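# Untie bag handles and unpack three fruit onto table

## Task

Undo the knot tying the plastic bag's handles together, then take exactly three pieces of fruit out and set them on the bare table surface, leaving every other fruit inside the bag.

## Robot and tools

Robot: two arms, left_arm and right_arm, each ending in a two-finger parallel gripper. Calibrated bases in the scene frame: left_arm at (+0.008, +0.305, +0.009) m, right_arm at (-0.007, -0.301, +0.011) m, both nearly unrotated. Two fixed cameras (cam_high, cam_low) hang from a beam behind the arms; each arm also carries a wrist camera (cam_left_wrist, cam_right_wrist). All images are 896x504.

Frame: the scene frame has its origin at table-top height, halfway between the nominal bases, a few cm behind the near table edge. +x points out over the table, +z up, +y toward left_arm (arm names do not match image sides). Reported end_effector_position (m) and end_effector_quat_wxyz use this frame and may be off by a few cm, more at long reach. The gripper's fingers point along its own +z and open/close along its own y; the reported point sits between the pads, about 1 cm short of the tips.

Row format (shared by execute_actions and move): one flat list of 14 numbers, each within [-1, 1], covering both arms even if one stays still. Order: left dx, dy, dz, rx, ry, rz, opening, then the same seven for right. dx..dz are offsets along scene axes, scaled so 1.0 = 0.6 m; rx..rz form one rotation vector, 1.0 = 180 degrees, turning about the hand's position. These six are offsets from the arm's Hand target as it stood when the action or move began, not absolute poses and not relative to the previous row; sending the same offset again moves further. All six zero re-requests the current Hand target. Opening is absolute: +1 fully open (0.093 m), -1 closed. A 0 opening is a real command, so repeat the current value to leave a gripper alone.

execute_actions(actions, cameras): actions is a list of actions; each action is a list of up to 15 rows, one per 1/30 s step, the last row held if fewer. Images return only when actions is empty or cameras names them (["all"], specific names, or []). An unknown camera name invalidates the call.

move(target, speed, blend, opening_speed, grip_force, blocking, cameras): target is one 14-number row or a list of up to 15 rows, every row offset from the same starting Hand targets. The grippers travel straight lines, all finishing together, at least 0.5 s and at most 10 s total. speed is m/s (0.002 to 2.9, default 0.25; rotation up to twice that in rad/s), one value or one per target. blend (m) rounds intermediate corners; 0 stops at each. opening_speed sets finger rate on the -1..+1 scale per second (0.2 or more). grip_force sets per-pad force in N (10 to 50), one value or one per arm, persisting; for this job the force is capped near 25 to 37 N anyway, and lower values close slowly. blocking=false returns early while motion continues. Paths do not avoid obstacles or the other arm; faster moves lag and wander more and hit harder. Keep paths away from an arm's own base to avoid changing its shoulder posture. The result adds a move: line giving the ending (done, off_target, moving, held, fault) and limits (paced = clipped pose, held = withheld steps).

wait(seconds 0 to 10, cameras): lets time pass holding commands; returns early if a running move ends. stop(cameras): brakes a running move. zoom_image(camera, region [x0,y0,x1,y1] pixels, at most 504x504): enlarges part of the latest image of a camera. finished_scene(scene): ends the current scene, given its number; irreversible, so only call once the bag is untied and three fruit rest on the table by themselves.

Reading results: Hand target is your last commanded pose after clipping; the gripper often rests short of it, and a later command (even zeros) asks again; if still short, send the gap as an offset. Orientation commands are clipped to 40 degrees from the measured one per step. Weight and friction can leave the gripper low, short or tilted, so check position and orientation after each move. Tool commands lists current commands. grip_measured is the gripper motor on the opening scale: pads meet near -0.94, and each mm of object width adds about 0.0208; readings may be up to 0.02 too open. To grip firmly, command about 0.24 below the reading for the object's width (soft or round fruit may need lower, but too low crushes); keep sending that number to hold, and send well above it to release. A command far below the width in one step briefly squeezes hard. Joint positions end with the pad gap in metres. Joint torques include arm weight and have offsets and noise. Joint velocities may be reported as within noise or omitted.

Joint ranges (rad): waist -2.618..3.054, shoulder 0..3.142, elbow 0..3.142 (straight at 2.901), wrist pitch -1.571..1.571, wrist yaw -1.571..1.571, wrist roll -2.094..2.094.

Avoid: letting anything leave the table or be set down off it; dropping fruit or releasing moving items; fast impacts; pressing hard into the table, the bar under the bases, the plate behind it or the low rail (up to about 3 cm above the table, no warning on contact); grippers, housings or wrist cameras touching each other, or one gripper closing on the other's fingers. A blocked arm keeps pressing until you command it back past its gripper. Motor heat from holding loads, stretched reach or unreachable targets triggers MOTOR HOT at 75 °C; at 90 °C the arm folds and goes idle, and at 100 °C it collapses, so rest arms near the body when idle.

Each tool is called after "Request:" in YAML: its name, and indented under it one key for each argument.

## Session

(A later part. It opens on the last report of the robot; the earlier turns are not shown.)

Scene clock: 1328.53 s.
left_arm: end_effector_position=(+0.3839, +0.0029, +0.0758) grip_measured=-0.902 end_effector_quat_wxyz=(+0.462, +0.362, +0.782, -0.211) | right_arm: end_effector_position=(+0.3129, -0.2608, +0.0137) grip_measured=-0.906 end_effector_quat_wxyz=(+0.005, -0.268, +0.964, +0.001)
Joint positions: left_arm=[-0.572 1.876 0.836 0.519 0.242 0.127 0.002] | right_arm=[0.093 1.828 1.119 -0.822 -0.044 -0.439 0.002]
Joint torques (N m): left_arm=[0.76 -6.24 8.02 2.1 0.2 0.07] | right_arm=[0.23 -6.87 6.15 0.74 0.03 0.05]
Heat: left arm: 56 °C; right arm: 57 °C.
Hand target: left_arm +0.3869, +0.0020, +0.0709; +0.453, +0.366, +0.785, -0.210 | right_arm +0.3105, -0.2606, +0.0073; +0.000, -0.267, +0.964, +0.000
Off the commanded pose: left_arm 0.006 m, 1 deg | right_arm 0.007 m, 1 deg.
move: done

Request:
move:
  target:
    - [0,0,0,0,0,0,-1,0.01,0,0.03,0,0,0,-1]
    - [0,0,0,0,0,0,-1,0.07,0.0,0.03,0,0,0,-1]
  speed: 0.06
  blend: [0.01,0]
  cameras: ["cam_right_wrist","cam_left_wrist"]

Scene clock: 1342.10 s.
left_arm: end_effector_position=(+0.3839, +0.0029, +0.0758) grip_measured=-0.902 end_effector_quat_wxyz=(+0.462, +0.362, +0.782, -0.211) | right_arm: end_effector_position=(+0.3490, -0.2567, +0.0234) grip_measured=-0.906 end_effector_quat_wxyz=(+0.005, -0.269, +0.963, +0.001)
Joint positions: left_arm=[-0.572 1.876 0.836 0.519 0.242 0.127 0.002] | right_arm=[0.093 1.937 1.313 -0.908 -0.044 -0.441 0.002]
Joint torques (N m): left_arm=[0.73 -6.28 7.99 2.09 0.2 0.05] | right_arm=[-0.94 -7.62 10.67 0.29 0.02 -0.12]
Heat: left arm: 56 °C; right arm: 55 °C.
Hand target: left_arm +0.3869, +0.0020, +0.0709; +0.453, +0.366, +0.785, -0.210 | right_arm +0.3525, -0.2606, +0.0252; +0.000, -0.267, +0.964, +0.000
Off the commanded pose: left_arm 0.006 m, 1 deg | right_arm 0.006 m, 1 deg.
move: done; blend cut to 0.0094 m at target 1
camera_calibration:
cam_left_wrist: T_world_to_cam=[[-0.765654, -0.643229, -0.00552945, 0.295434], [-0.514848, 0.617947, -0.594199, 0.280631], [0.385623, -0.452104, -0.804299, 0.0032249], [0, 0, 0, 1]] pos_world=[0.369439, 0.0180752, 0.170978]
cam_right_wrist: T_world_to_cam=[[0.525306, -0.850913, -0.0000379223, -0.40193], [-0.780238, -0.481693, 0.399, 0.179088], [-0.339533, -0.209568, -0.916951, 0.172069], [0, 0, 0, 1]] pos_world=[0.40929, -0.219682, 0.086308]
Images, in order (width x height): cam_left_wrist 896x504, cam_right_wrist 896x504.

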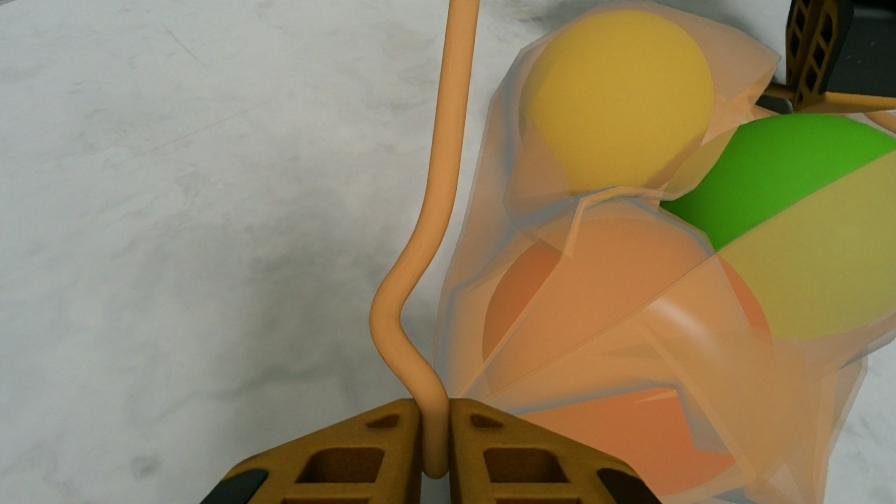

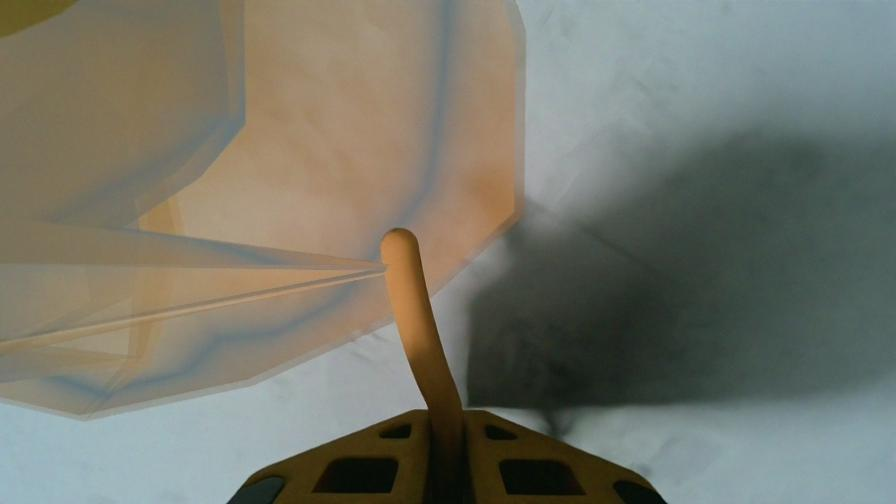

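Request:
move:
  target:
    - [0,0,0,0,0,0,-1,-0.015,0.01,-0.02,0,0,0,-1]
    - [0,0,0,0,0,0,-1,-0.015,0.01,-0.02,0,0,0,-0.4]
    - [0,0,0,0,0,0,-1,-0.03,-0.02,0.1,0,0,0,-0.4]
    - [-0.02,-0.015,0,0,0,0,-1,-0.06,0.12,0.245,0,0,0,0.9]
  speed: [0.05,0.1,0.12,0.15]
  blend: [0,0,0.03,0]
  opening_speed: 0.7
  cameras: ["cam_right_wrist","cam_left_wrist"]

Scene clock: 1367.33 s.
left_arm: end_effector_position=(+0.3755, -0.0078, +0.0754) grip_measured=-0.902 end_effector_quat_wxyz=(+0.459, +0.370, +0.779, -0.214) | right_arm: end_effector_position=(+0.3160, -0.1878, +0.1596) grip_measured=+0.898 end_effector_quat_wxyz=(-0.011, -0.270, +0.963, +0.005)
Joint positions: left_arm=[-0.605 1.876 0.836 0.519 0.228 0.123 0.002] | right_arm=[0.292 1.808 1.703 -1.449 -0.044 -0.247 0.088]
Joint torques (N m): left_arm=[-0.02 -7.35 6.31 2.22 -0.02 -0.11] | right_arm=[-0.14 -9.59 11.03 0.24 0.11 0.07]
Heat: left arm: 56 °C; right arm: 56 °C.
Hand target: left_arm +0.3749, -0.0069, +0.0709; +0.453, +0.366, +0.785, -0.210 | right_arm +0.3165, -0.1886, +0.1723; +0.000, -0.267, +0.964, +0.000
Off the commanded pose: left_arm 0.005 m, 1 deg | right_arm 0.013 m, 1 deg.
move: off_target (right_arm); target 4's new opening was sent with right_arm's hand 0.013 m and 1 deg from that target
camera_calibration:
cam_left_wrist: T_world_to_cam=[[-0.777799, -0.628458, -0.00826306, 0.286966], [-0.502451, 0.62964, -0.592534, 0.277893], [0.377586, -0.456721, -0.805503, 0.0044066], [0, 0, 0, 1]] pos_world=[0.361166, 0.0073857, 0.170582]
cam_right_wrist: T_world_to_cam=[[0.527983, -0.849101, -0.0161608, -0.323889], [-0.765411, -0.484016, 0.424117, 0.123132], [-0.36794, -0.211557, -0.905463, 0.306916], [0, 0, 0, 1]] pos_world=[0.378181, -0.150486, 0.220444]
Images, in order (width x height): cam_left_wrist 896x504, cam_right_wrist 896x504.

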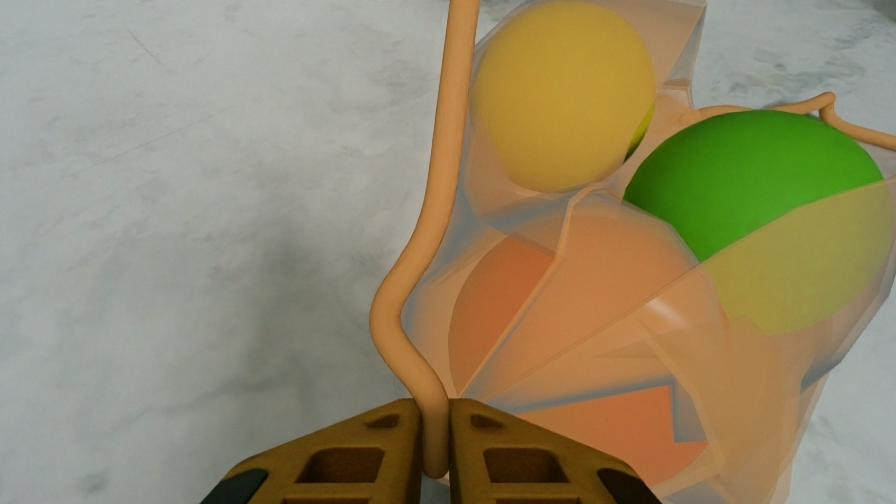

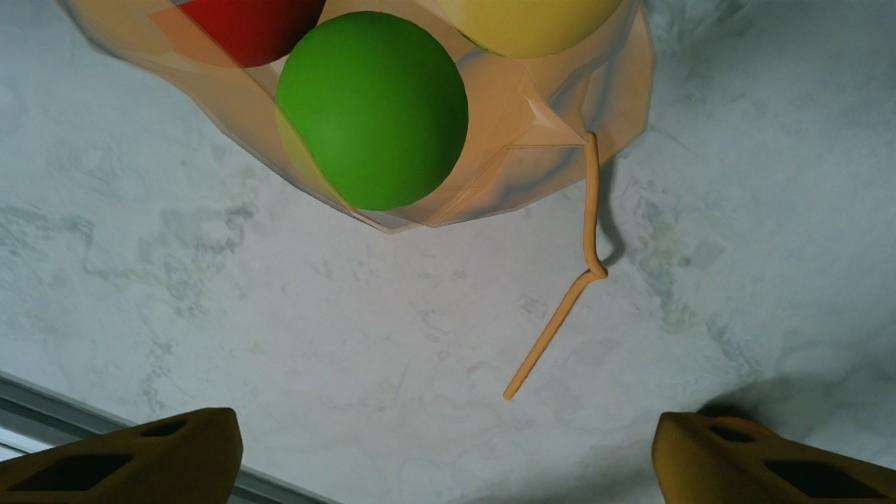

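Request:
move:
  target: [-0.012,0.01,-0.045,0,0,0,-1,0.02,0.02,0,0,0,0,0.9]
  speed: 0.06
  cameras: ["cam_right_wrist","cam_left_wrist"]

Scene clock: 1397.07 s.
left_arm: end_effector_position=(+0.3707, -0.0039, +0.0554) grip_measured=-0.902 end_effector_quat_wxyz=(+0.463, +0.369, +0.777, -0.215) | right_arm: end_effector_position=(+0.3270, -0.1768, +0.1679) grip_measured=+0.898 end_effector_quat_wxyz=(+0.002, -0.270, +0.963, +0.006)
Joint positions: left_arm=[-0.605 1.927 0.782 0.632 0.227 0.123 0.002] | right_arm=[0.312 1.844 1.784 -1.468 -0.044 -0.225 0.088]
Joint torques (N m): left_arm=[0.02 -6.45 4.82 2.34 -0.02 -0.1] | right_arm=[0.23 -7.31 11.36 0.3 0.1 0.05]
Heat: left arm: 56 °C; right arm: 60 °C.
Hand target: left_arm +0.3677, -0.0009, +0.0440; +0.453, +0.366, +0.785, -0.211 | right_arm +0.3285, -0.1766, +0.1723; +0.000, -0.267, +0.964, +0.000
Off the commanded pose: left_arm 0.012 m, 2 deg | right_arm 0.005 m, 1 deg.
move: off_target (left_arm)
camera_calibration:
cam_left_wrist: T_world_to_cam=[[-0.77739, -0.628928, -0.0106954, 0.28552], [-0.498814, 0.626743, -0.598647, 0.260141], [0.383209, -0.460047, -0.800941, -0.0105093], [0, 0, 0, 1]] pos_world=[0.35575, 0.0116952, 0.150369]
cam_right_wrist: T_world_to_cam=[[0.527073, -0.849753, -0.0106817, -0.321049], [-0.775858, -0.486291, 0.401951, 0.140006], [-0.346753, -0.20357, -0.915599, 0.317077], [0, 0, 0, 1]] pos_world=[0.387789, -0.140181, 0.230611]
Images, in order (width x height): cam_left_wrist 896x504, cam_right_wrist 896x504.

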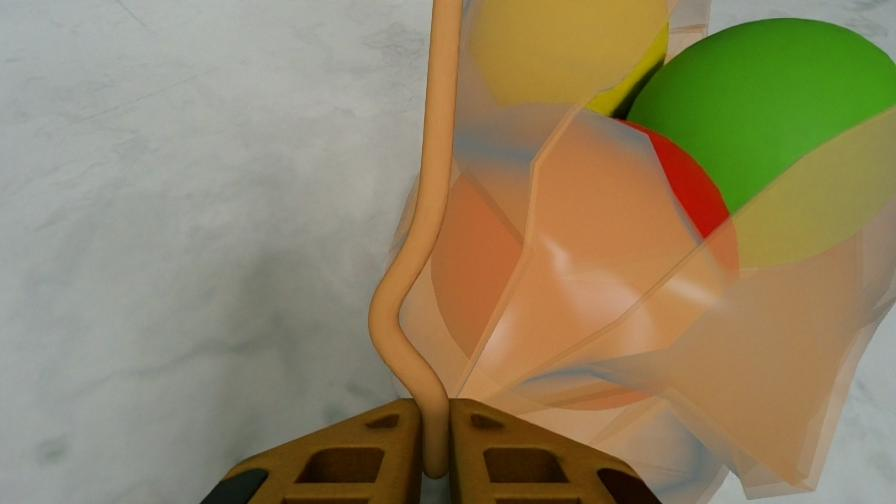

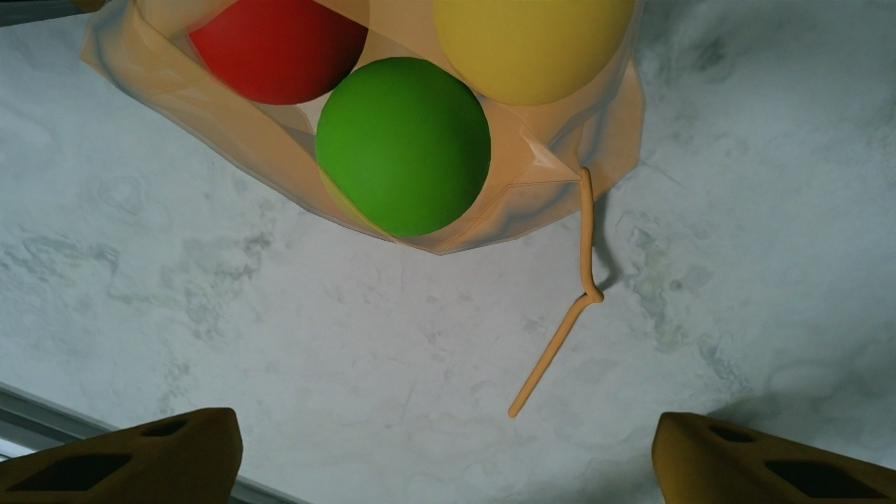

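Request:
zoom_image:
  camera: "cam_right_wrist"
  region: [250, 0, 650, 270]

Scaled by 1.260 from the camera's 896x504 image, which has a finer 1280x720 frame.

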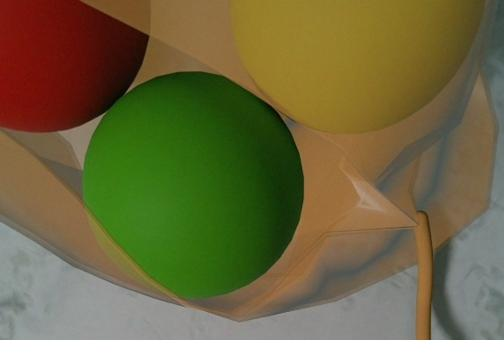

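Request:
move:
  target:
    - [0,0,0,0,0,0,-1,0.03,-0.128,-0.08,0,0,-0.117,-0.2]
    - [0,0,0,0,0,0,-1,0.03,-0.128,-0.22,0,0,-0.117,-0.2]
  speed: 0.15
  blend: [0.02,0]
  cameras: ["cam_right_wrist"]

Scene clock: 1458.47 s.
left_arm: end_effector_position=(+0.3707, -0.0039, +0.0555) grip_measured=-0.902 end_effector_quat_wxyz=(+0.463, +0.369, +0.776, -0.215) | right_arm: end_effector_position=(+0.3467, -0.2513, +0.0458) grip_measured=-0.198 end_effector_quat_wxyz=(+0.002, -0.093, +0.996, +0.002)
Joint positions: left_arm=[-0.605 1.927 0.782 0.633 0.227 0.123 0.002] | right_arm=[0.106 1.903 1.362 -0.994 -0.044 -0.071 0.036]
Joint torques (N m): left_arm=[0.01 -6.43 4.79 2.39 -0.02 -0.11] | right_arm=[-0.46 -8.18 6.82 0.74 0.04 0.12]
Heat: left arm: 59 °C; right arm: 57 °C.
Hand target: left_arm +0.3677, -0.0010, +0.0441; +0.453, +0.366, +0.785, -0.211 | right_arm +0.3466, -0.2533, +0.0403; +0.000, -0.087, +0.996, +0.000
Off the commanded pose: left_arm 0.012 m, 2 deg | right_arm 0.006 m, 1 deg.
move: off_target (left_arm)
camera_calibration:
cam_right_wrist: T_world_to_cam=[[0.194227, -0.980947, -0.00437003, -0.313737], [-0.897245, -0.179451, 0.403421, 0.287371], [-0.396519, -0.0744341, -0.915004, 0.246575], [0, 0, 0, 1]] pos_world=[0.41655, -0.237836, 0.108314]
Images, in order (width x height): cam_right_wrist 896x504.

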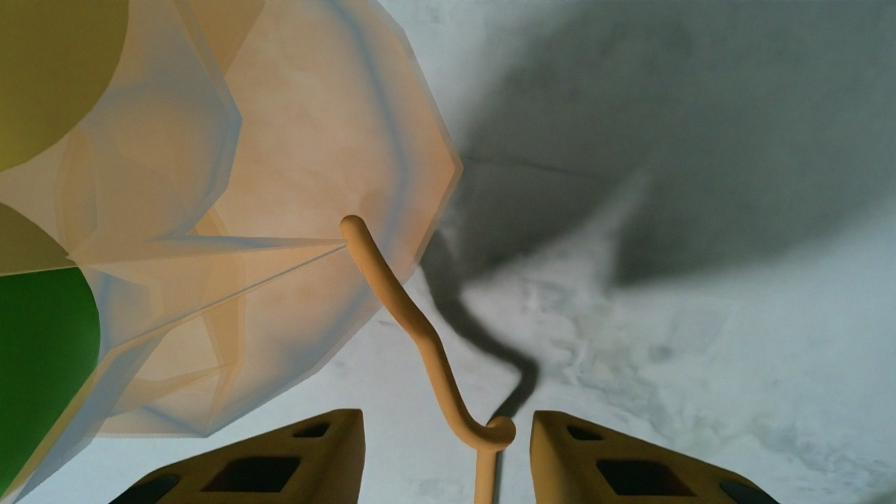

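Request:
move:
  target:
    - [0,0,0,0,0,0,-1,0.0,0.0,-0.058,0,0,0,-0.2]
    - [0,0,0,0,0,0,-1,0.0,0.0,-0.058,0,0,0,-1]
  speed: 0.06
  opening_speed: 0.6
  cameras: ["cam_right_wrist"]

Scene clock: 1476.70 s.
left_arm: end_effector_position=(+0.3708, -0.0040, +0.0557) grip_measured=-0.902 end_effector_quat_wxyz=(+0.463, +0.369, +0.776, -0.215) | right_arm: end_effector_position=(+0.3488, -0.2523, +0.0142) grip_measured=-0.907 end_effector_quat_wxyz=(+0.006, -0.091, +0.996, +0.002)
Joint positions: left_arm=[-0.605 1.927 0.782 0.633 0.227 0.123 0.002] | right_arm=[0.106 1.95 1.292 -0.871 -0.044 -0.066 0.002]
Joint torques (N m): left_arm=[0.09 -6.39 4.77 2.37 -0.02 -0.1] | right_arm=[-0.06 -7.54 6.12 0.81 0.03 0.11]
Heat: left arm: 59 °C; right arm: 56 °C.
Hand target: left_arm +0.3677, -0.0010, +0.0440; +0.453, +0.366, +0.785, -0.211 | right_arm +0.3466, -0.2533, +0.0056; +0.000, -0.087, +0.996, +0.000
Off the commanded pose: left_arm 0.012 m, 2 deg | right_arm 0.009 m, 1 deg.
move: off_target (left_arm)
camera_calibration:
cam_right_wrist: T_world_to_cam=[[0.190392, -0.981701, -0.0038068, -0.314171], [-0.900787, -0.176238, 0.396891, 0.303822], [-0.3903, -0.0721358, -0.917858, 0.216901], [0, 0, 0, 1]] pos_world=[0.418151, -0.239231, 0.0773041]
Images, in order (width x height): cam_right_wrist 896x504.

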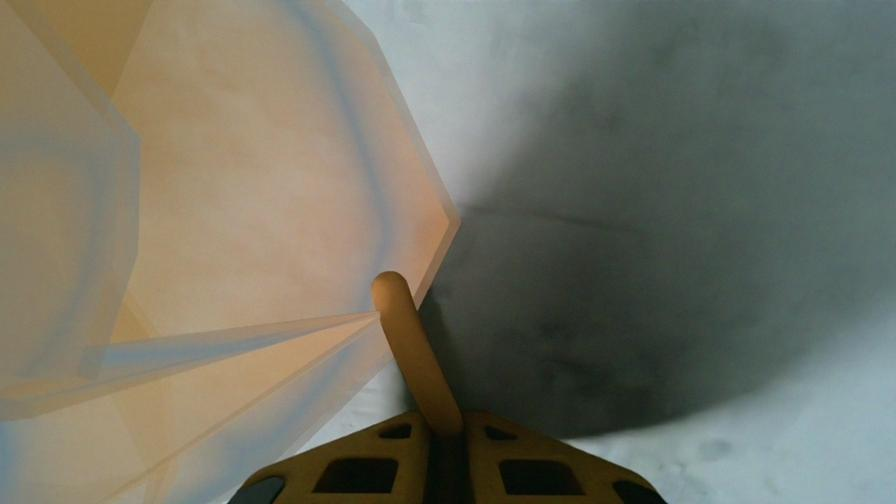

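Request:
move:
  target:
    - [0,0,0,0,0,0,-1,0.01,0,0.02,0,0,0,-1]
    - [0.02,0,0,0,0,0,-1,0.075,0.012,0.025,0,0,0,-1]
    - [0.02,0,0,0,0,0,-1,0.07,0.015,0.012,0,0,0,-1]
  speed: 0.06
  blend: [0.01,0.008,0]
  cameras: ["cam_left_wrist"]

Scene clock: 1486.10 s.
left_arm: end_effector_position=(+0.3757, -0.0007, +0.0486) grip_measured=-0.902 end_effector_quat_wxyz=(+0.459, +0.365, +0.782, -0.211) | right_arm: end_effector_position=(+0.3892, -0.2453, +0.0172) grip_measured=-0.907 end_effector_quat_wxyz=(+0.009, -0.089, +0.996, +0.003)
Joint positions: left_arm=[-0.594 1.951 0.792 0.634 0.227 0.123 0.002] | right_arm=[0.112 2.082 1.507 -0.946 -0.044 -0.058 0.002]
Joint torques (N m): left_arm=[0.88 -6.28 7.38 2.2 0.15 0] | right_arm=[0.28 -8.25 9.11 0.48 0.06 0.06]
Heat: left arm: 60 °C; right arm: 55 °C.
Hand target: left_arm +0.3796, -0.0008, +0.0438; +0.453, +0.366, +0.785, -0.210 | right_arm +0.3886, -0.2443, +0.0127; +0.000, -0.087, +0.996, +0.000
Off the commanded pose: left_arm 0.006 m, 1 deg | right_arm 0.005 m, 1 deg.
move: done; blend cut to 0.0067 m at target 1, 0.0043 m at target 2
camera_calibration:
cam_left_wrist: T_world_to_cam=[[-0.770118, -0.637856, -0.00761333, 0.288509], [-0.511744, 0.624894, -0.589598, 0.261068], [0.380836, -0.450164, -0.807661, -0.0151468], [0, 0, 0, 1]] pos_world=[0.361554, 0.0140688, 0.143888]
Images, in order (width x height): cam_left_wrist 896x504.

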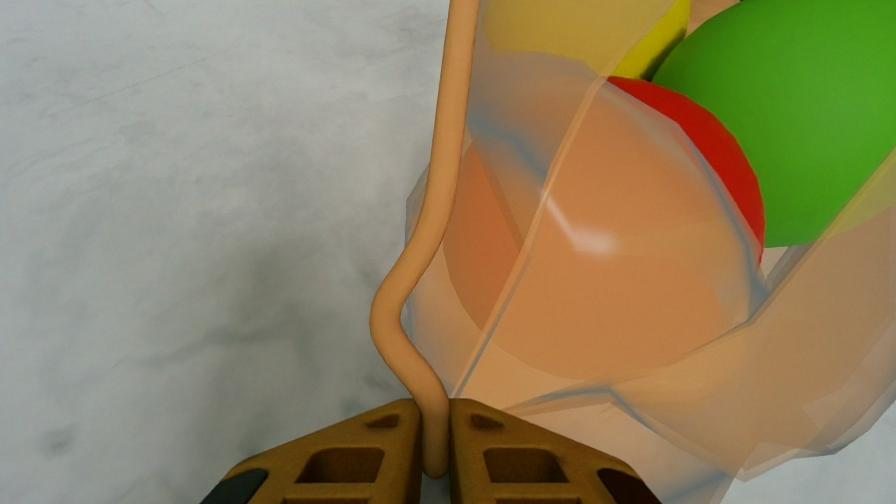

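Near rim stayed off. Release and view.

Request:
move:
  target:
    - [0,0,0,0,0,0,-1,0,0,0,0,0,0,-0.4]
    - [0,0,0,0,0,0,-1,-0.02,-0.03,0.1,0,0,0,-0.4]
    - [0,0,0,0,0,0,-1,-0.09,0.11,0.27,0,0,0.117,0.9]
  speed: [0.1,0.12,0.15]
  blend: [0,0.03,0]
  opening_speed: 0.7
  cameras: ["cam_right_wrist","cam_left_wrist"]

Scene clock: 1498.40 s.
left_arm: end_effector_position=(+0.3757, -0.0007, +0.0486) grip_measured=-0.902 end_effector_quat_wxyz=(+0.459, +0.365, +0.782, -0.211) | right_arm: end_effector_position=(+0.3348, -0.1775, +0.1552) grip_measured=+0.898 end_effector_quat_wxyz=(-0.020, -0.262, +0.965, +0.004)
Joint positions: left_arm=[-0.594 1.951 0.792 0.634 0.227 0.123 0.002] | right_arm=[0.305 1.913 1.825 -1.485 -0.044 -0.218 0.088]
Joint torques (N m): left_arm=[0.84 -6.31 7.35 2.19 0.15 -0.02] | right_arm=[-0.08 -12.38 11.04 0.21 0.08 -0.08]
Heat: left arm: 59 °C; right arm: 56 °C.
Hand target: left_arm +0.3796, -0.0008, +0.0438; +0.453, +0.366, +0.785, -0.210 | right_arm +0.3346, -0.1782, +0.1747; +0.000, -0.268, +0.964, +0.000
Off the commanded pose: left_arm 0.006 m, 1 deg | right_arm 0.020 m, 2 deg.
move: off_target (right_arm); target 3's new opening was sent with right_arm's hand 0.020 m and 2 deg from that target
camera_calibration:
cam_left_wrist: T_world_to_cam=[[-0.770118, -0.637856, -0.00761333, 0.288509], [-0.511744, 0.624894, -0.589598, 0.261068], [0.380836, -0.450164, -0.807661, -0.0151468], [0, 0, 0, 1]] pos_world=[0.361554, 0.0140688, 0.143888]
cam_right_wrist: T_world_to_cam=[[0.51348, -0.85787, -0.0199284, -0.321274], [-0.765551, -0.468466, 0.440989, 0.144535], [-0.387647, -0.211183, -0.897291, 0.317412], [0, 0, 0, 1]] pos_world=[0.398661, -0.14087, 0.21467]
Images, in order (width x height): cam_left_wrist 896x504, cam_right_wrist 896x504.

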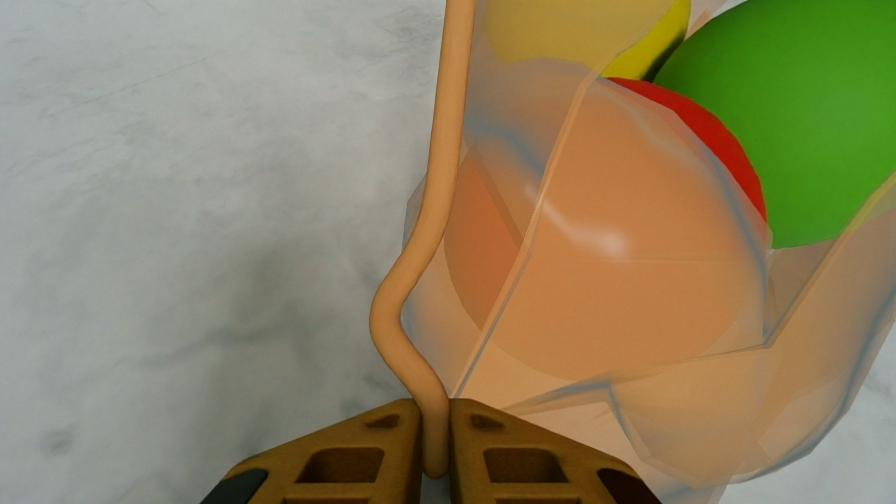

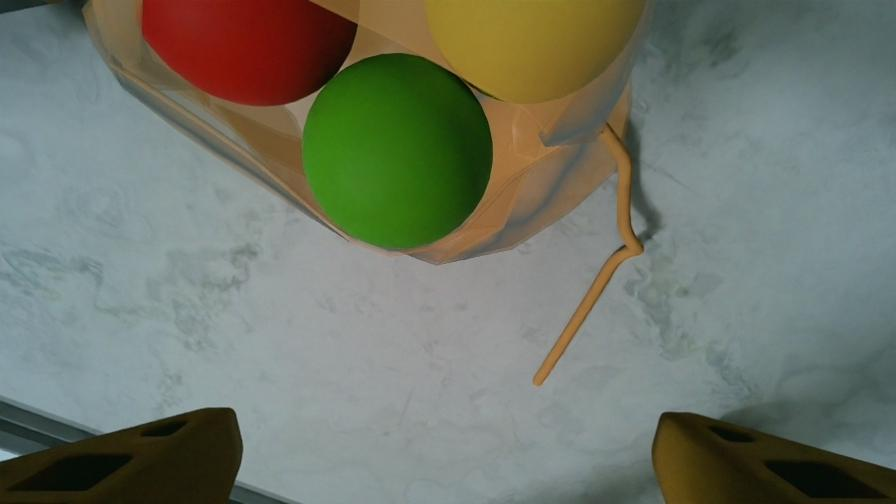

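Request:
zoom_image:
  camera: "cam_right_wrist"
  region: [100, 0, 660, 315]

Region (100, 0, 660, 315) is 560x315 pixels. A region can be at most 504 by 504 pixels.

Request:
zoom_image:
  camera: "cam_right_wrist"
  region: [210, 0, 650, 280]

Scaled by 1.145 from the camera's 896x504 image, which has a finer 1280x720 frame.

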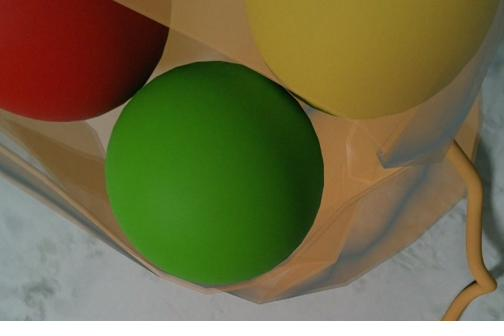

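Request:
move:
  target: [0.065,0.0,0.01,0,0,0,-1,0,0,0,0,0,0,0.9]
  speed: 0.06
  cameras: ["cam_right_wrist","cam_left_wrist"]

Scene clock: 1529.70 s.
left_arm: end_effector_position=(+0.4162, -0.0006, +0.0569) grip_measured=-0.902 end_effector_quat_wxyz=(+0.463, +0.362, +0.781, -0.211) | right_arm: end_effector_position=(+0.3348, -0.1775, +0.1552) grip_measured=+0.898 end_effector_quat_wxyz=(-0.020, -0.262, +0.965, +0.004)
Joint positions: left_arm=[-0.532 2.018 0.945 0.55 0.276 0.148 0.002] | right_arm=[0.305 1.913 1.825 -1.485 -0.044 -0.218 0.088]
Joint torques (N m): left_arm=[0.73 -6.89 7.79 2.09 0.2 0.08] | right_arm=[-0.12 -12.16 10.97 0.25 0.13 -0.07]
Heat: left arm: 59 °C; right arm: 58 °C.
Hand target: left_arm +0.4187, -0.0009, +0.0500; +0.453, +0.366, +0.785, -0.210 | right_arm +0.3346, -0.1782, +0.1747; +0.000, -0.268, +0.964, +0.000
Off the commanded pose: left_arm 0.008 m, 1 deg | right_arm 0.020 m, 2 deg.
move: off_target (right_arm)
camera_calibration:
cam_left_wrist: T_world_to_cam=[[-0.765314, -0.643618, -0.00706734, 0.317742], [-0.51341, 0.617035, -0.596387, 0.287678], [0.388206, -0.452795, -0.802666, -0.0272088], [0, 0, 0, 1]] pos_world=[0.401432, 0.0146772, 0.151973]
cam_right_wrist: T_world_to_cam=[[0.51348, -0.85787, -0.0199284, -0.321274], [-0.765551, -0.468466, 0.440989, 0.144535], [-0.387647, -0.211183, -0.897291, 0.317412], [0, 0, 0, 1]] pos_world=[0.398661, -0.14087, 0.21467]
Images, in order (width x height): cam_left_wrist 896x504, cam_right_wrist 896x504.

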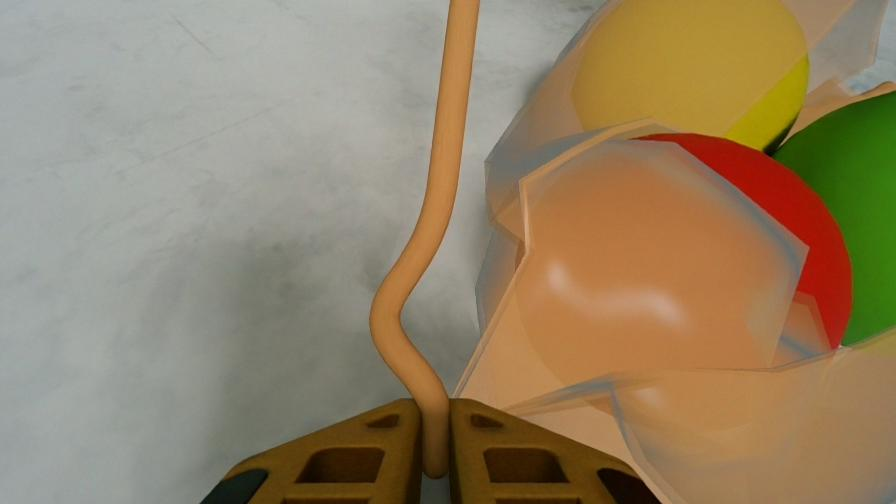

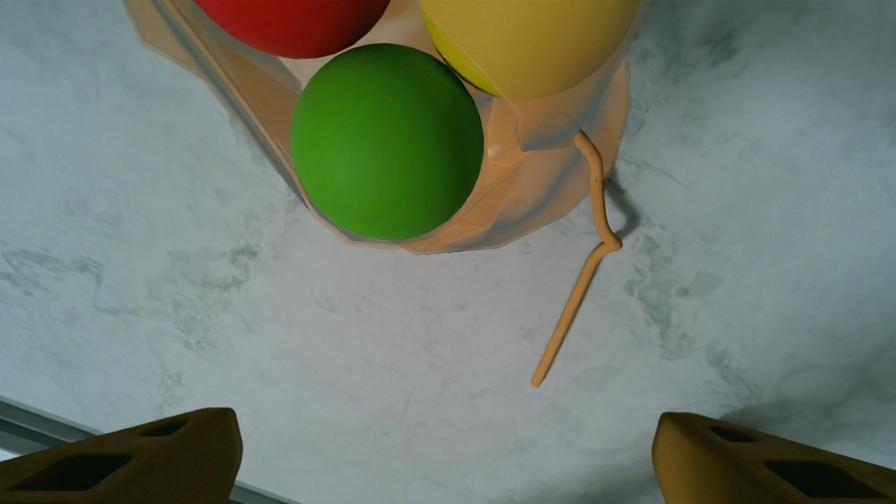

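Request:
move:
  target: [0,0,0,0,0,0,-1,0.032,0.067,-0.045,0,0,-0.539,0.9]
  speed: 0.35
  cameras: ["cam_right_wrist","cam_left_wrist"]

Scene clock: 1556.60 s.
left_arm: end_effector_position=(+0.4160, -0.0006, +0.0568) grip_measured=-0.902 end_effector_quat_wxyz=(+0.463, +0.362, +0.781, -0.211) | right_arm: end_effector_position=(+0.3449, -0.1412, +0.1452) grip_measured=+0.898 end_effector_quat_wxyz=(-0.013, +0.543, +0.840, -0.006)
Joint positions: left_arm=[-0.532 2.018 0.945 0.549 0.276 0.148 0.002] | right_arm=[0.388 1.989 1.898 -1.465 -0.044 1.545 0.088]
Joint torques (N m): left_arm=[0.68 -6.91 7.82 2.1 0.21 0.08] | right_arm=[0.09 -8.25 11.18 0.5 0.21 0.07]
Heat: left arm: 60 °C; right arm: 59 °C.
Hand target: left_arm +0.4187, -0.0009, +0.0499; +0.453, +0.366, +0.785, -0.211 | right_arm +0.3537, -0.1381, +0.1477; +0.000, +0.544, +0.839, +0.000
Off the commanded pose: left_arm 0.007 m, 1 deg | right_arm 0.010 m, 2 deg.
move: done
camera_calibration:
cam_left_wrist: T_world_to_cam=[[-0.765643, -0.643227, -0.00702511, 0.317721], [-0.513374, 0.617584, -0.59585, 0.287526], [0.387605, -0.452602, -0.803065, -0.0269965], [0, 0, 0, 1]] pos_world=[0.401334, 0.0145766, 0.151875]
cam_right_wrist: T_world_to_cam=[[-0.907836, -0.418614, 0.0244031, 0.250273], [-0.370355, 0.827751, 0.421504, 0.223202], [-0.196647, 0.373619, -0.906498, 0.338043], [0, 0, 0, 1]] pos_world=[0.376347, -0.206287, 0.206247]
Images, in order (width x height): cam_left_wrist 896x504, cam_right_wrist 896x504.

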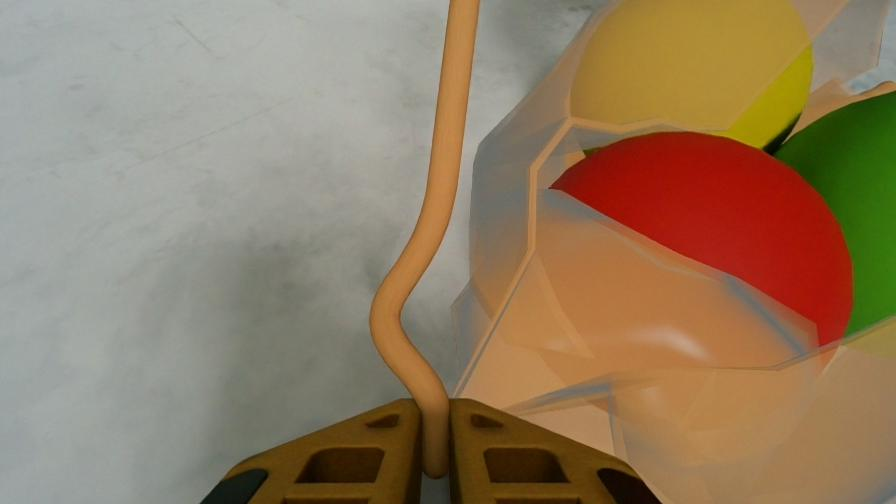

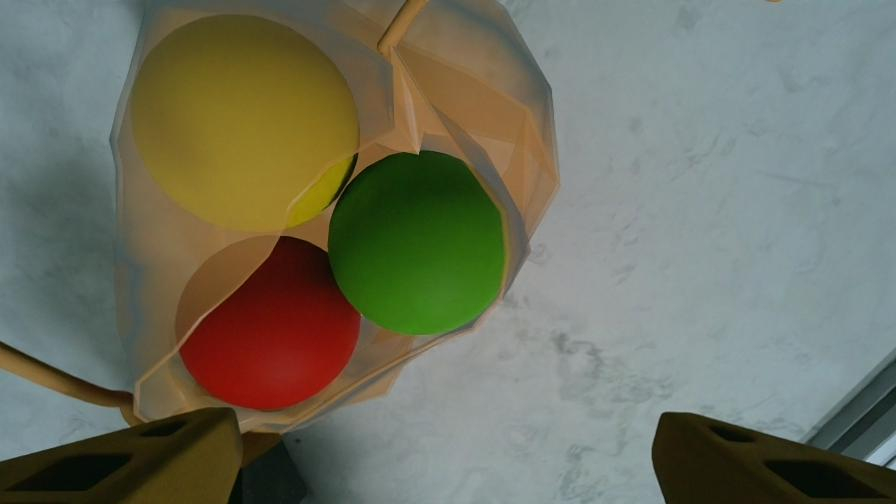

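Request:
zoom_image:
  camera: "cam_right_wrist"
  region: [260, 0, 600, 220]

Request:
zoom_image:
  camera: "cam_right_wrist"
  region: [120, 200, 560, 450]

Scaled by 1.482 from the camera's 896x504 image, which has a finer 1280x720 frame.

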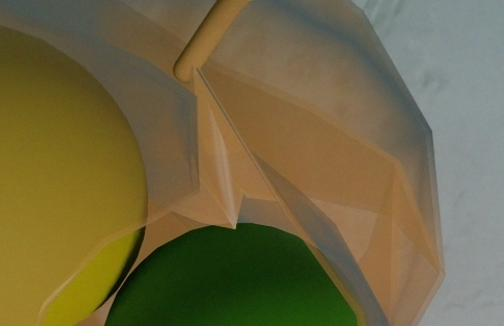

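Scaled by 1.145 from the camera's 896x504 image, which has a finer 1280x720 frame.

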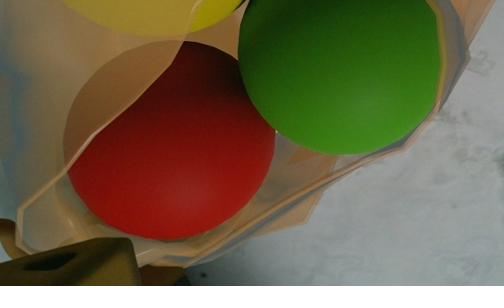

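Request:
move:
  target: [-0.025,0.055,0.0,0,0,0,-1,0,0,0,0,0,0,0.9]
  speed: 0.06
  cameras: ["cam_right_wrist","cam_left_wrist"]

Scene clock: 1600.00 s.
left_arm: end_effector_position=(+0.4051, +0.0303, +0.0411) grip_measured=-0.902 end_effector_quat_wxyz=(+0.445, +0.363, +0.792, -0.209) | right_arm: end_effector_position=(+0.3449, -0.1413, +0.1452) grip_measured=+0.898 end_effector_quat_wxyz=(-0.013, +0.543, +0.839, -0.007)
Joint positions: left_arm=[-0.473 1.987 0.851 0.561 0.326 0.181 0.002] | right_arm=[0.388 1.989 1.898 -1.465 -0.044 1.545 0.088]
Joint torques (N m): left_arm=[0.77 -10.09 4.7 2.3 0.23 0.06] | right_arm=[0.17 -8.18 11.1 0.54 0.19 0.12]
Heat: left arm: 60 °C; right arm: 63 °C.
Hand target: left_arm +0.4037, +0.0320, +0.0500; +0.453, +0.366, +0.785, -0.211 | right_arm +0.3537, -0.1382, +0.1477; +0.000, +0.545, +0.839, +0.000
Off the commanded pose: left_arm 0.009 m, 1 deg | right_arm 0.010 m, 2 deg.
move: done
camera_calibration:
cam_left_wrist: T_world_to_cam=[[-0.765421, -0.643492, 0.00698835, 0.328488], [-0.534511, 0.629668, -0.563751, 0.260291], [0.358369, -0.435242, -0.825915, -0.00908694], [0, 0, 0, 1]] pos_world=[0.393816, 0.0435275, 0.136939]
cam_right_wrist: T_world_to_cam=[[-0.908159, -0.41791, 0.0244504, 0.250487], [-0.369778, 0.828201, 0.421126, 0.223197], [-0.196243, 0.373408, -0.906672, 0.338011], [0, 0, 0, 1]] pos_world=[0.376348, -0.206387, 0.206347]
Images, in order (width x height): cam_left_wrist 896x504, cam_right_wrist 896x504.

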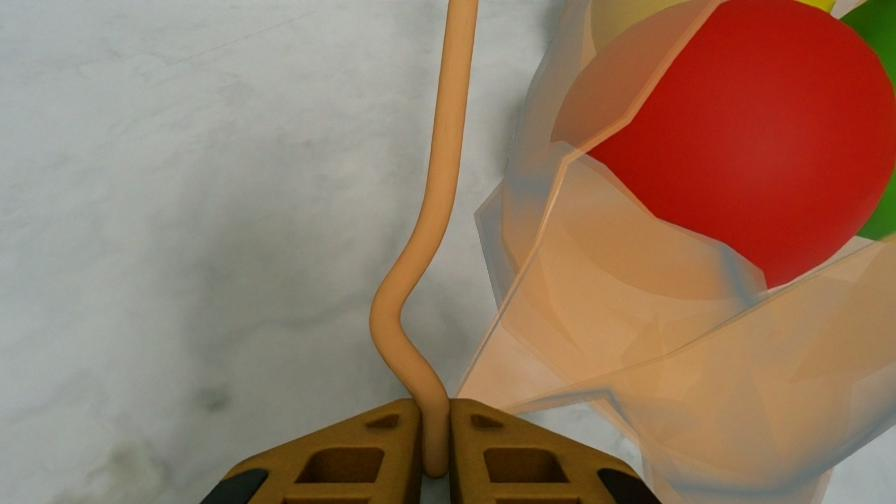

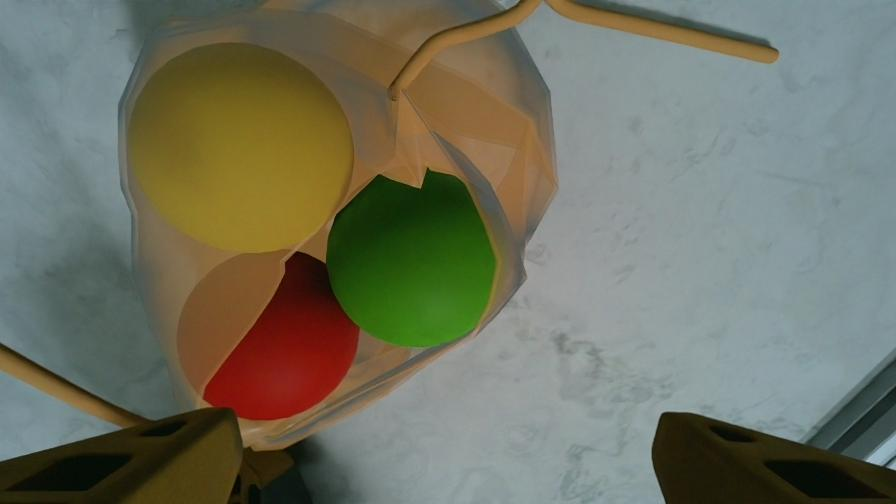

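Request:
move:
  target: [0.025,-0.055,0.01,0,0,0,-1,0,0,0,0,0,0,0.85]
  speed: 0.06
  cameras: ["cam_right_wrist"]

Scene clock: 1618.37 s.
left_arm: end_effector_position=(+0.4156, +0.0000, +0.0628) grip_measured=-0.902 end_effector_quat_wxyz=(+0.462, +0.370, +0.776, -0.215) | right_arm: end_effector_position=(+0.3449, -0.1413, +0.1452) grip_measured=+0.852 end_effector_quat_wxyz=(-0.013, +0.543, +0.839, -0.007)
Joint positions: left_arm=[-0.524 2.001 0.95 0.527 0.299 0.166 0.002] | right_arm=[0.388 1.989 1.898 -1.465 -0.044 1.545 0.086]
Joint torques (N m): left_arm=[0.02 -7.04 7.84 2.03 0 -0.12] | right_arm=[0.24 -8.28 11.14 0.53 0.19 0.09]
Heat: left arm: 57 °C; right arm: 63 °C.
Hand target: left_arm +0.4187, -0.0009, +0.0560; +0.453, +0.366, +0.785, -0.211 | right_arm +0.3537, -0.1382, +0.1477; +0.000, +0.545, +0.839, +0.000
Off the commanded pose: left_arm 0.007 m, 2 deg | right_arm 0.010 m, 2 deg.
move: done
camera_calibration:
cam_right_wrist: T_world_to_cam=[[-0.908159, -0.41791, 0.0244504, 0.250487], [-0.369778, 0.828201, 0.421126, 0.223197], [-0.196243, 0.373408, -0.906672, 0.338011], [0, 0, 0, 1]] pos_world=[0.376348, -0.206387, 0.206347]
Images, in order (width x height): cam_right_wrist 896x504.

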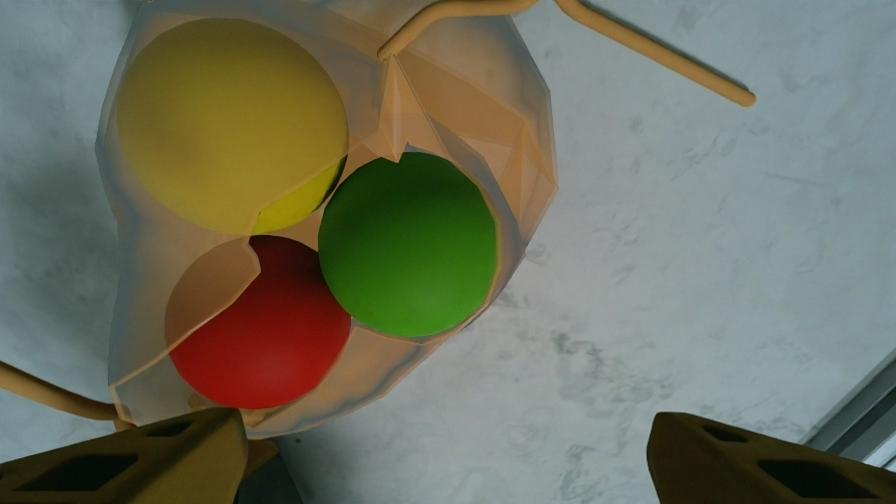

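Request:
zoom_image:
  camera: "cam_right_wrist"
  region: [230, 120, 570, 450]

Scaled by 1.482 from the camera's 896x504 image, which has a finer 1280x720 frame.

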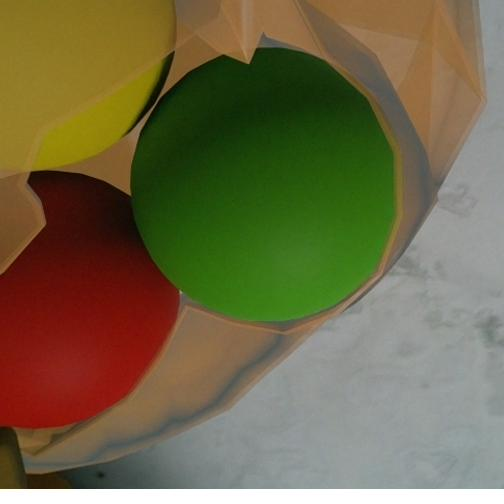

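Request:
move:
  target: [0,0,0,0,0,0,-1,0.002,0.001,-0.02,0,0,0.472,0.85]
  speed: 0.35
  cameras: ["cam_right_wrist"]

Scene clock: 1660.60 s.
left_arm: end_effector_position=(+0.4156, +0.0000, +0.0627) grip_measured=-0.902 end_effector_quat_wxyz=(+0.462, +0.371, +0.777, -0.215) | right_arm: end_effector_position=(+0.3546, -0.1378, +0.1452) grip_measured=+0.852 end_effector_quat_wxyz=(+0.007, -0.158, +0.987, +0.007)
Joint positions: left_arm=[-0.524 2.001 0.95 0.526 0.299 0.166 0.002] | right_arm=[0.388 1.989 1.898 -1.422 -0.041 0.08 0.086]
Joint torques (N m): left_arm=[0.1 -6.99 7.87 2.09 0.01 -0.11] | right_arm=[0.14 -8.31 6.57 0.79 0.1 -0.1]
Heat: left arm: 59 °C; right arm: 63 °C.
Hand target: left_arm +0.4187, -0.0009, +0.0560; +0.453, +0.366, +0.785, -0.211 | right_arm +0.3549, -0.1375, +0.1357; +0.000, -0.165, +0.986, +0.000
Off the commanded pose: left_arm 0.007 m, 2 deg | right_arm 0.009 m, 1 deg.
move: done
camera_calibration:
cam_right_wrist: T_world_to_cam=[[0.321352, -0.946881, -0.0122006, -0.242756], [-0.869254, -0.300069, 0.392881, 0.249686], [-0.375673, -0.115648, -0.919508, 0.336653], [0, 0, 0, 1]] pos_world=[0.421522, -0.116005, 0.208497]
Images, in order (width x height): cam_right_wrist 896x504.

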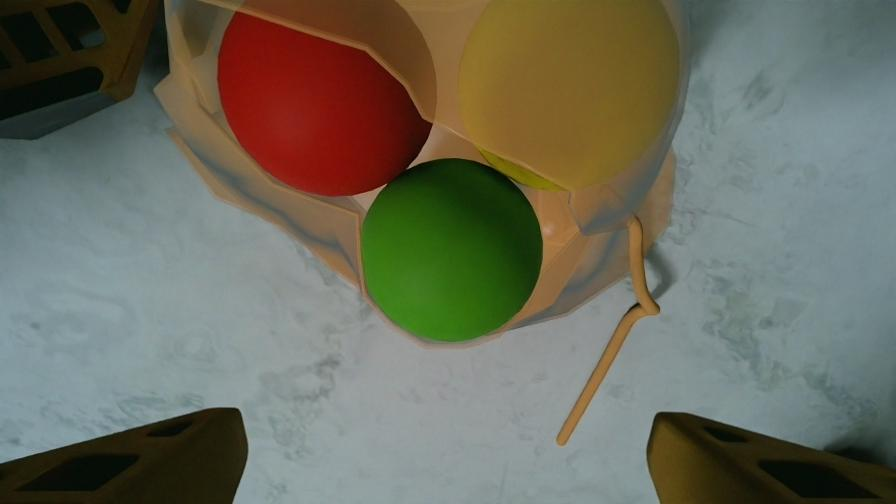

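Request:
move:
  target: [-0.045,-0.015,0.0,0,0,0,-1,0,0,0.0,0,0,0,0.85]
  speed: 0.06
  cameras: ["cam_right_wrist"]

Scene clock: 1689.07 s.
left_arm: end_effector_position=(+0.3924, -0.0112, +0.0467) grip_measured=-0.902 end_effector_quat_wxyz=(+0.444, +0.372, +0.787, -0.212) | right_arm: end_effector_position=(+0.3546, -0.1378, +0.1452) grip_measured=+0.852 end_effector_quat_wxyz=(+0.007, -0.158, +0.987, +0.007)
Joint positions: left_arm=[-0.585 2.001 0.904 0.539 0.247 0.133 0.002] | right_arm=[0.388 1.989 1.898 -1.422 -0.041 0.08 0.086]
Joint torques (N m): left_arm=[0.05 -10.43 4.93 2.33 0.05 -0.1] | right_arm=[0.21 -8.34 6.64 0.77 0.09 -0.11]
Heat: left arm: 59 °C; right arm: 58 °C.
Hand target: left_arm +0.3917, -0.0099, +0.0560; +0.453, +0.366, +0.785, -0.211 | right_arm +0.3549, -0.1375, +0.1357; +0.000, -0.165, +0.986, +0.000
Off the commanded pose: left_arm 0.009 m, 1 deg | right_arm 0.009 m, 1 deg.
move: done
camera_calibration:
cam_right_wrist: T_world_to_cam=[[0.32169, -0.946766, -0.0122509, -0.242876], [-0.869131, -0.300395, 0.392905, 0.249591], [-0.375669, -0.115746, -0.919498, 0.336638], [0, 0, 0, 1]] pos_world=[0.421522, -0.116006, 0.208497]
Images, in order (width x height): cam_right_wrist 896x504.

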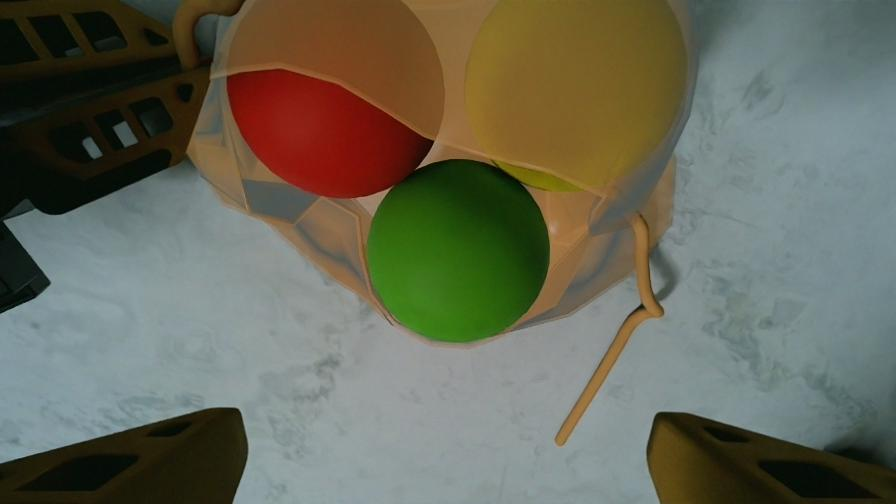

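Request:
zoom_image:
  camera: "cam_right_wrist"
  region: [190, 130, 640, 370]

Scaled by 1.120 from the camera's 896x504 image, which has a finer 1280x720 frame.

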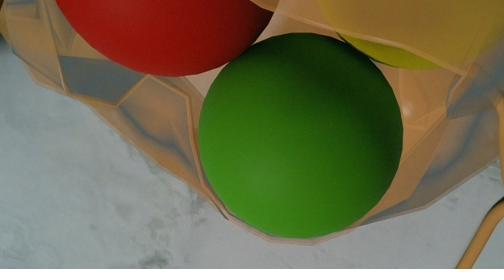

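Request:
move:
  target: [-0.05,0.0,0.0,0,0,0,-1,0,0,0.0,0,0,0,0.85]
  speed: 0.06
  cameras: ["cam_right_wrist"]

Scene clock: 1703.43 s.
left_arm: end_effector_position=(+0.3628, -0.0116, +0.0481) grip_measured=-0.902 end_effector_quat_wxyz=(+0.445, +0.372, +0.787, -0.212) | right_arm: end_effector_position=(+0.3546, -0.1378, +0.1452) grip_measured=+0.852 end_effector_quat_wxyz=(+0.007, -0.158, +0.987, +0.007)
Joint positions: left_arm=[-0.637 1.932 0.797 0.584 0.202 0.106 0.002] | right_arm=[0.388 1.989 1.898 -1.422 -0.041 0.08 0.086]
Joint torques (N m): left_arm=[0.03 -9.74 4.64 2.34 -0.04 -0.12] | right_arm=[0.27 -8.31 6.61 0.77 0.12 -0.08]
Heat: left arm: 58 °C; right arm: 57 °C.
Hand target: left_arm +0.3617, -0.0099, +0.0560; +0.453, +0.366, +0.785, -0.211 | right_arm +0.3549, -0.1375, +0.1357; +0.000, -0.165, +0.986, +0.000
Off the commanded pose: left_arm 0.008 m, 1 deg | right_arm 0.009 m, 1 deg.
move: done
camera_calibration:
cam_right_wrist: T_world_to_cam=[[0.32169, -0.946766, -0.0122509, -0.242876], [-0.869131, -0.300395, 0.392905, 0.249591], [-0.375669, -0.115746, -0.919498, 0.336638], [0, 0, 0, 1]] pos_world=[0.421522, -0.116006, 0.208497]
Images, in order (width x height): cam_right_wrist 896x504.

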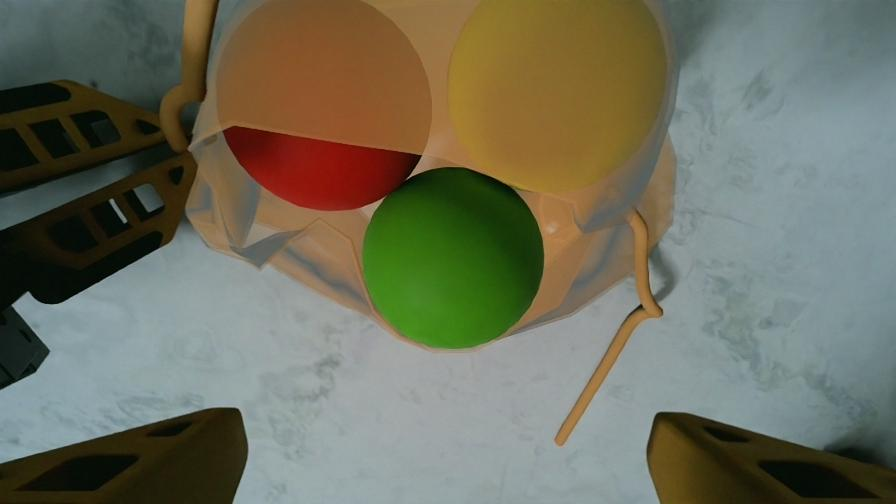

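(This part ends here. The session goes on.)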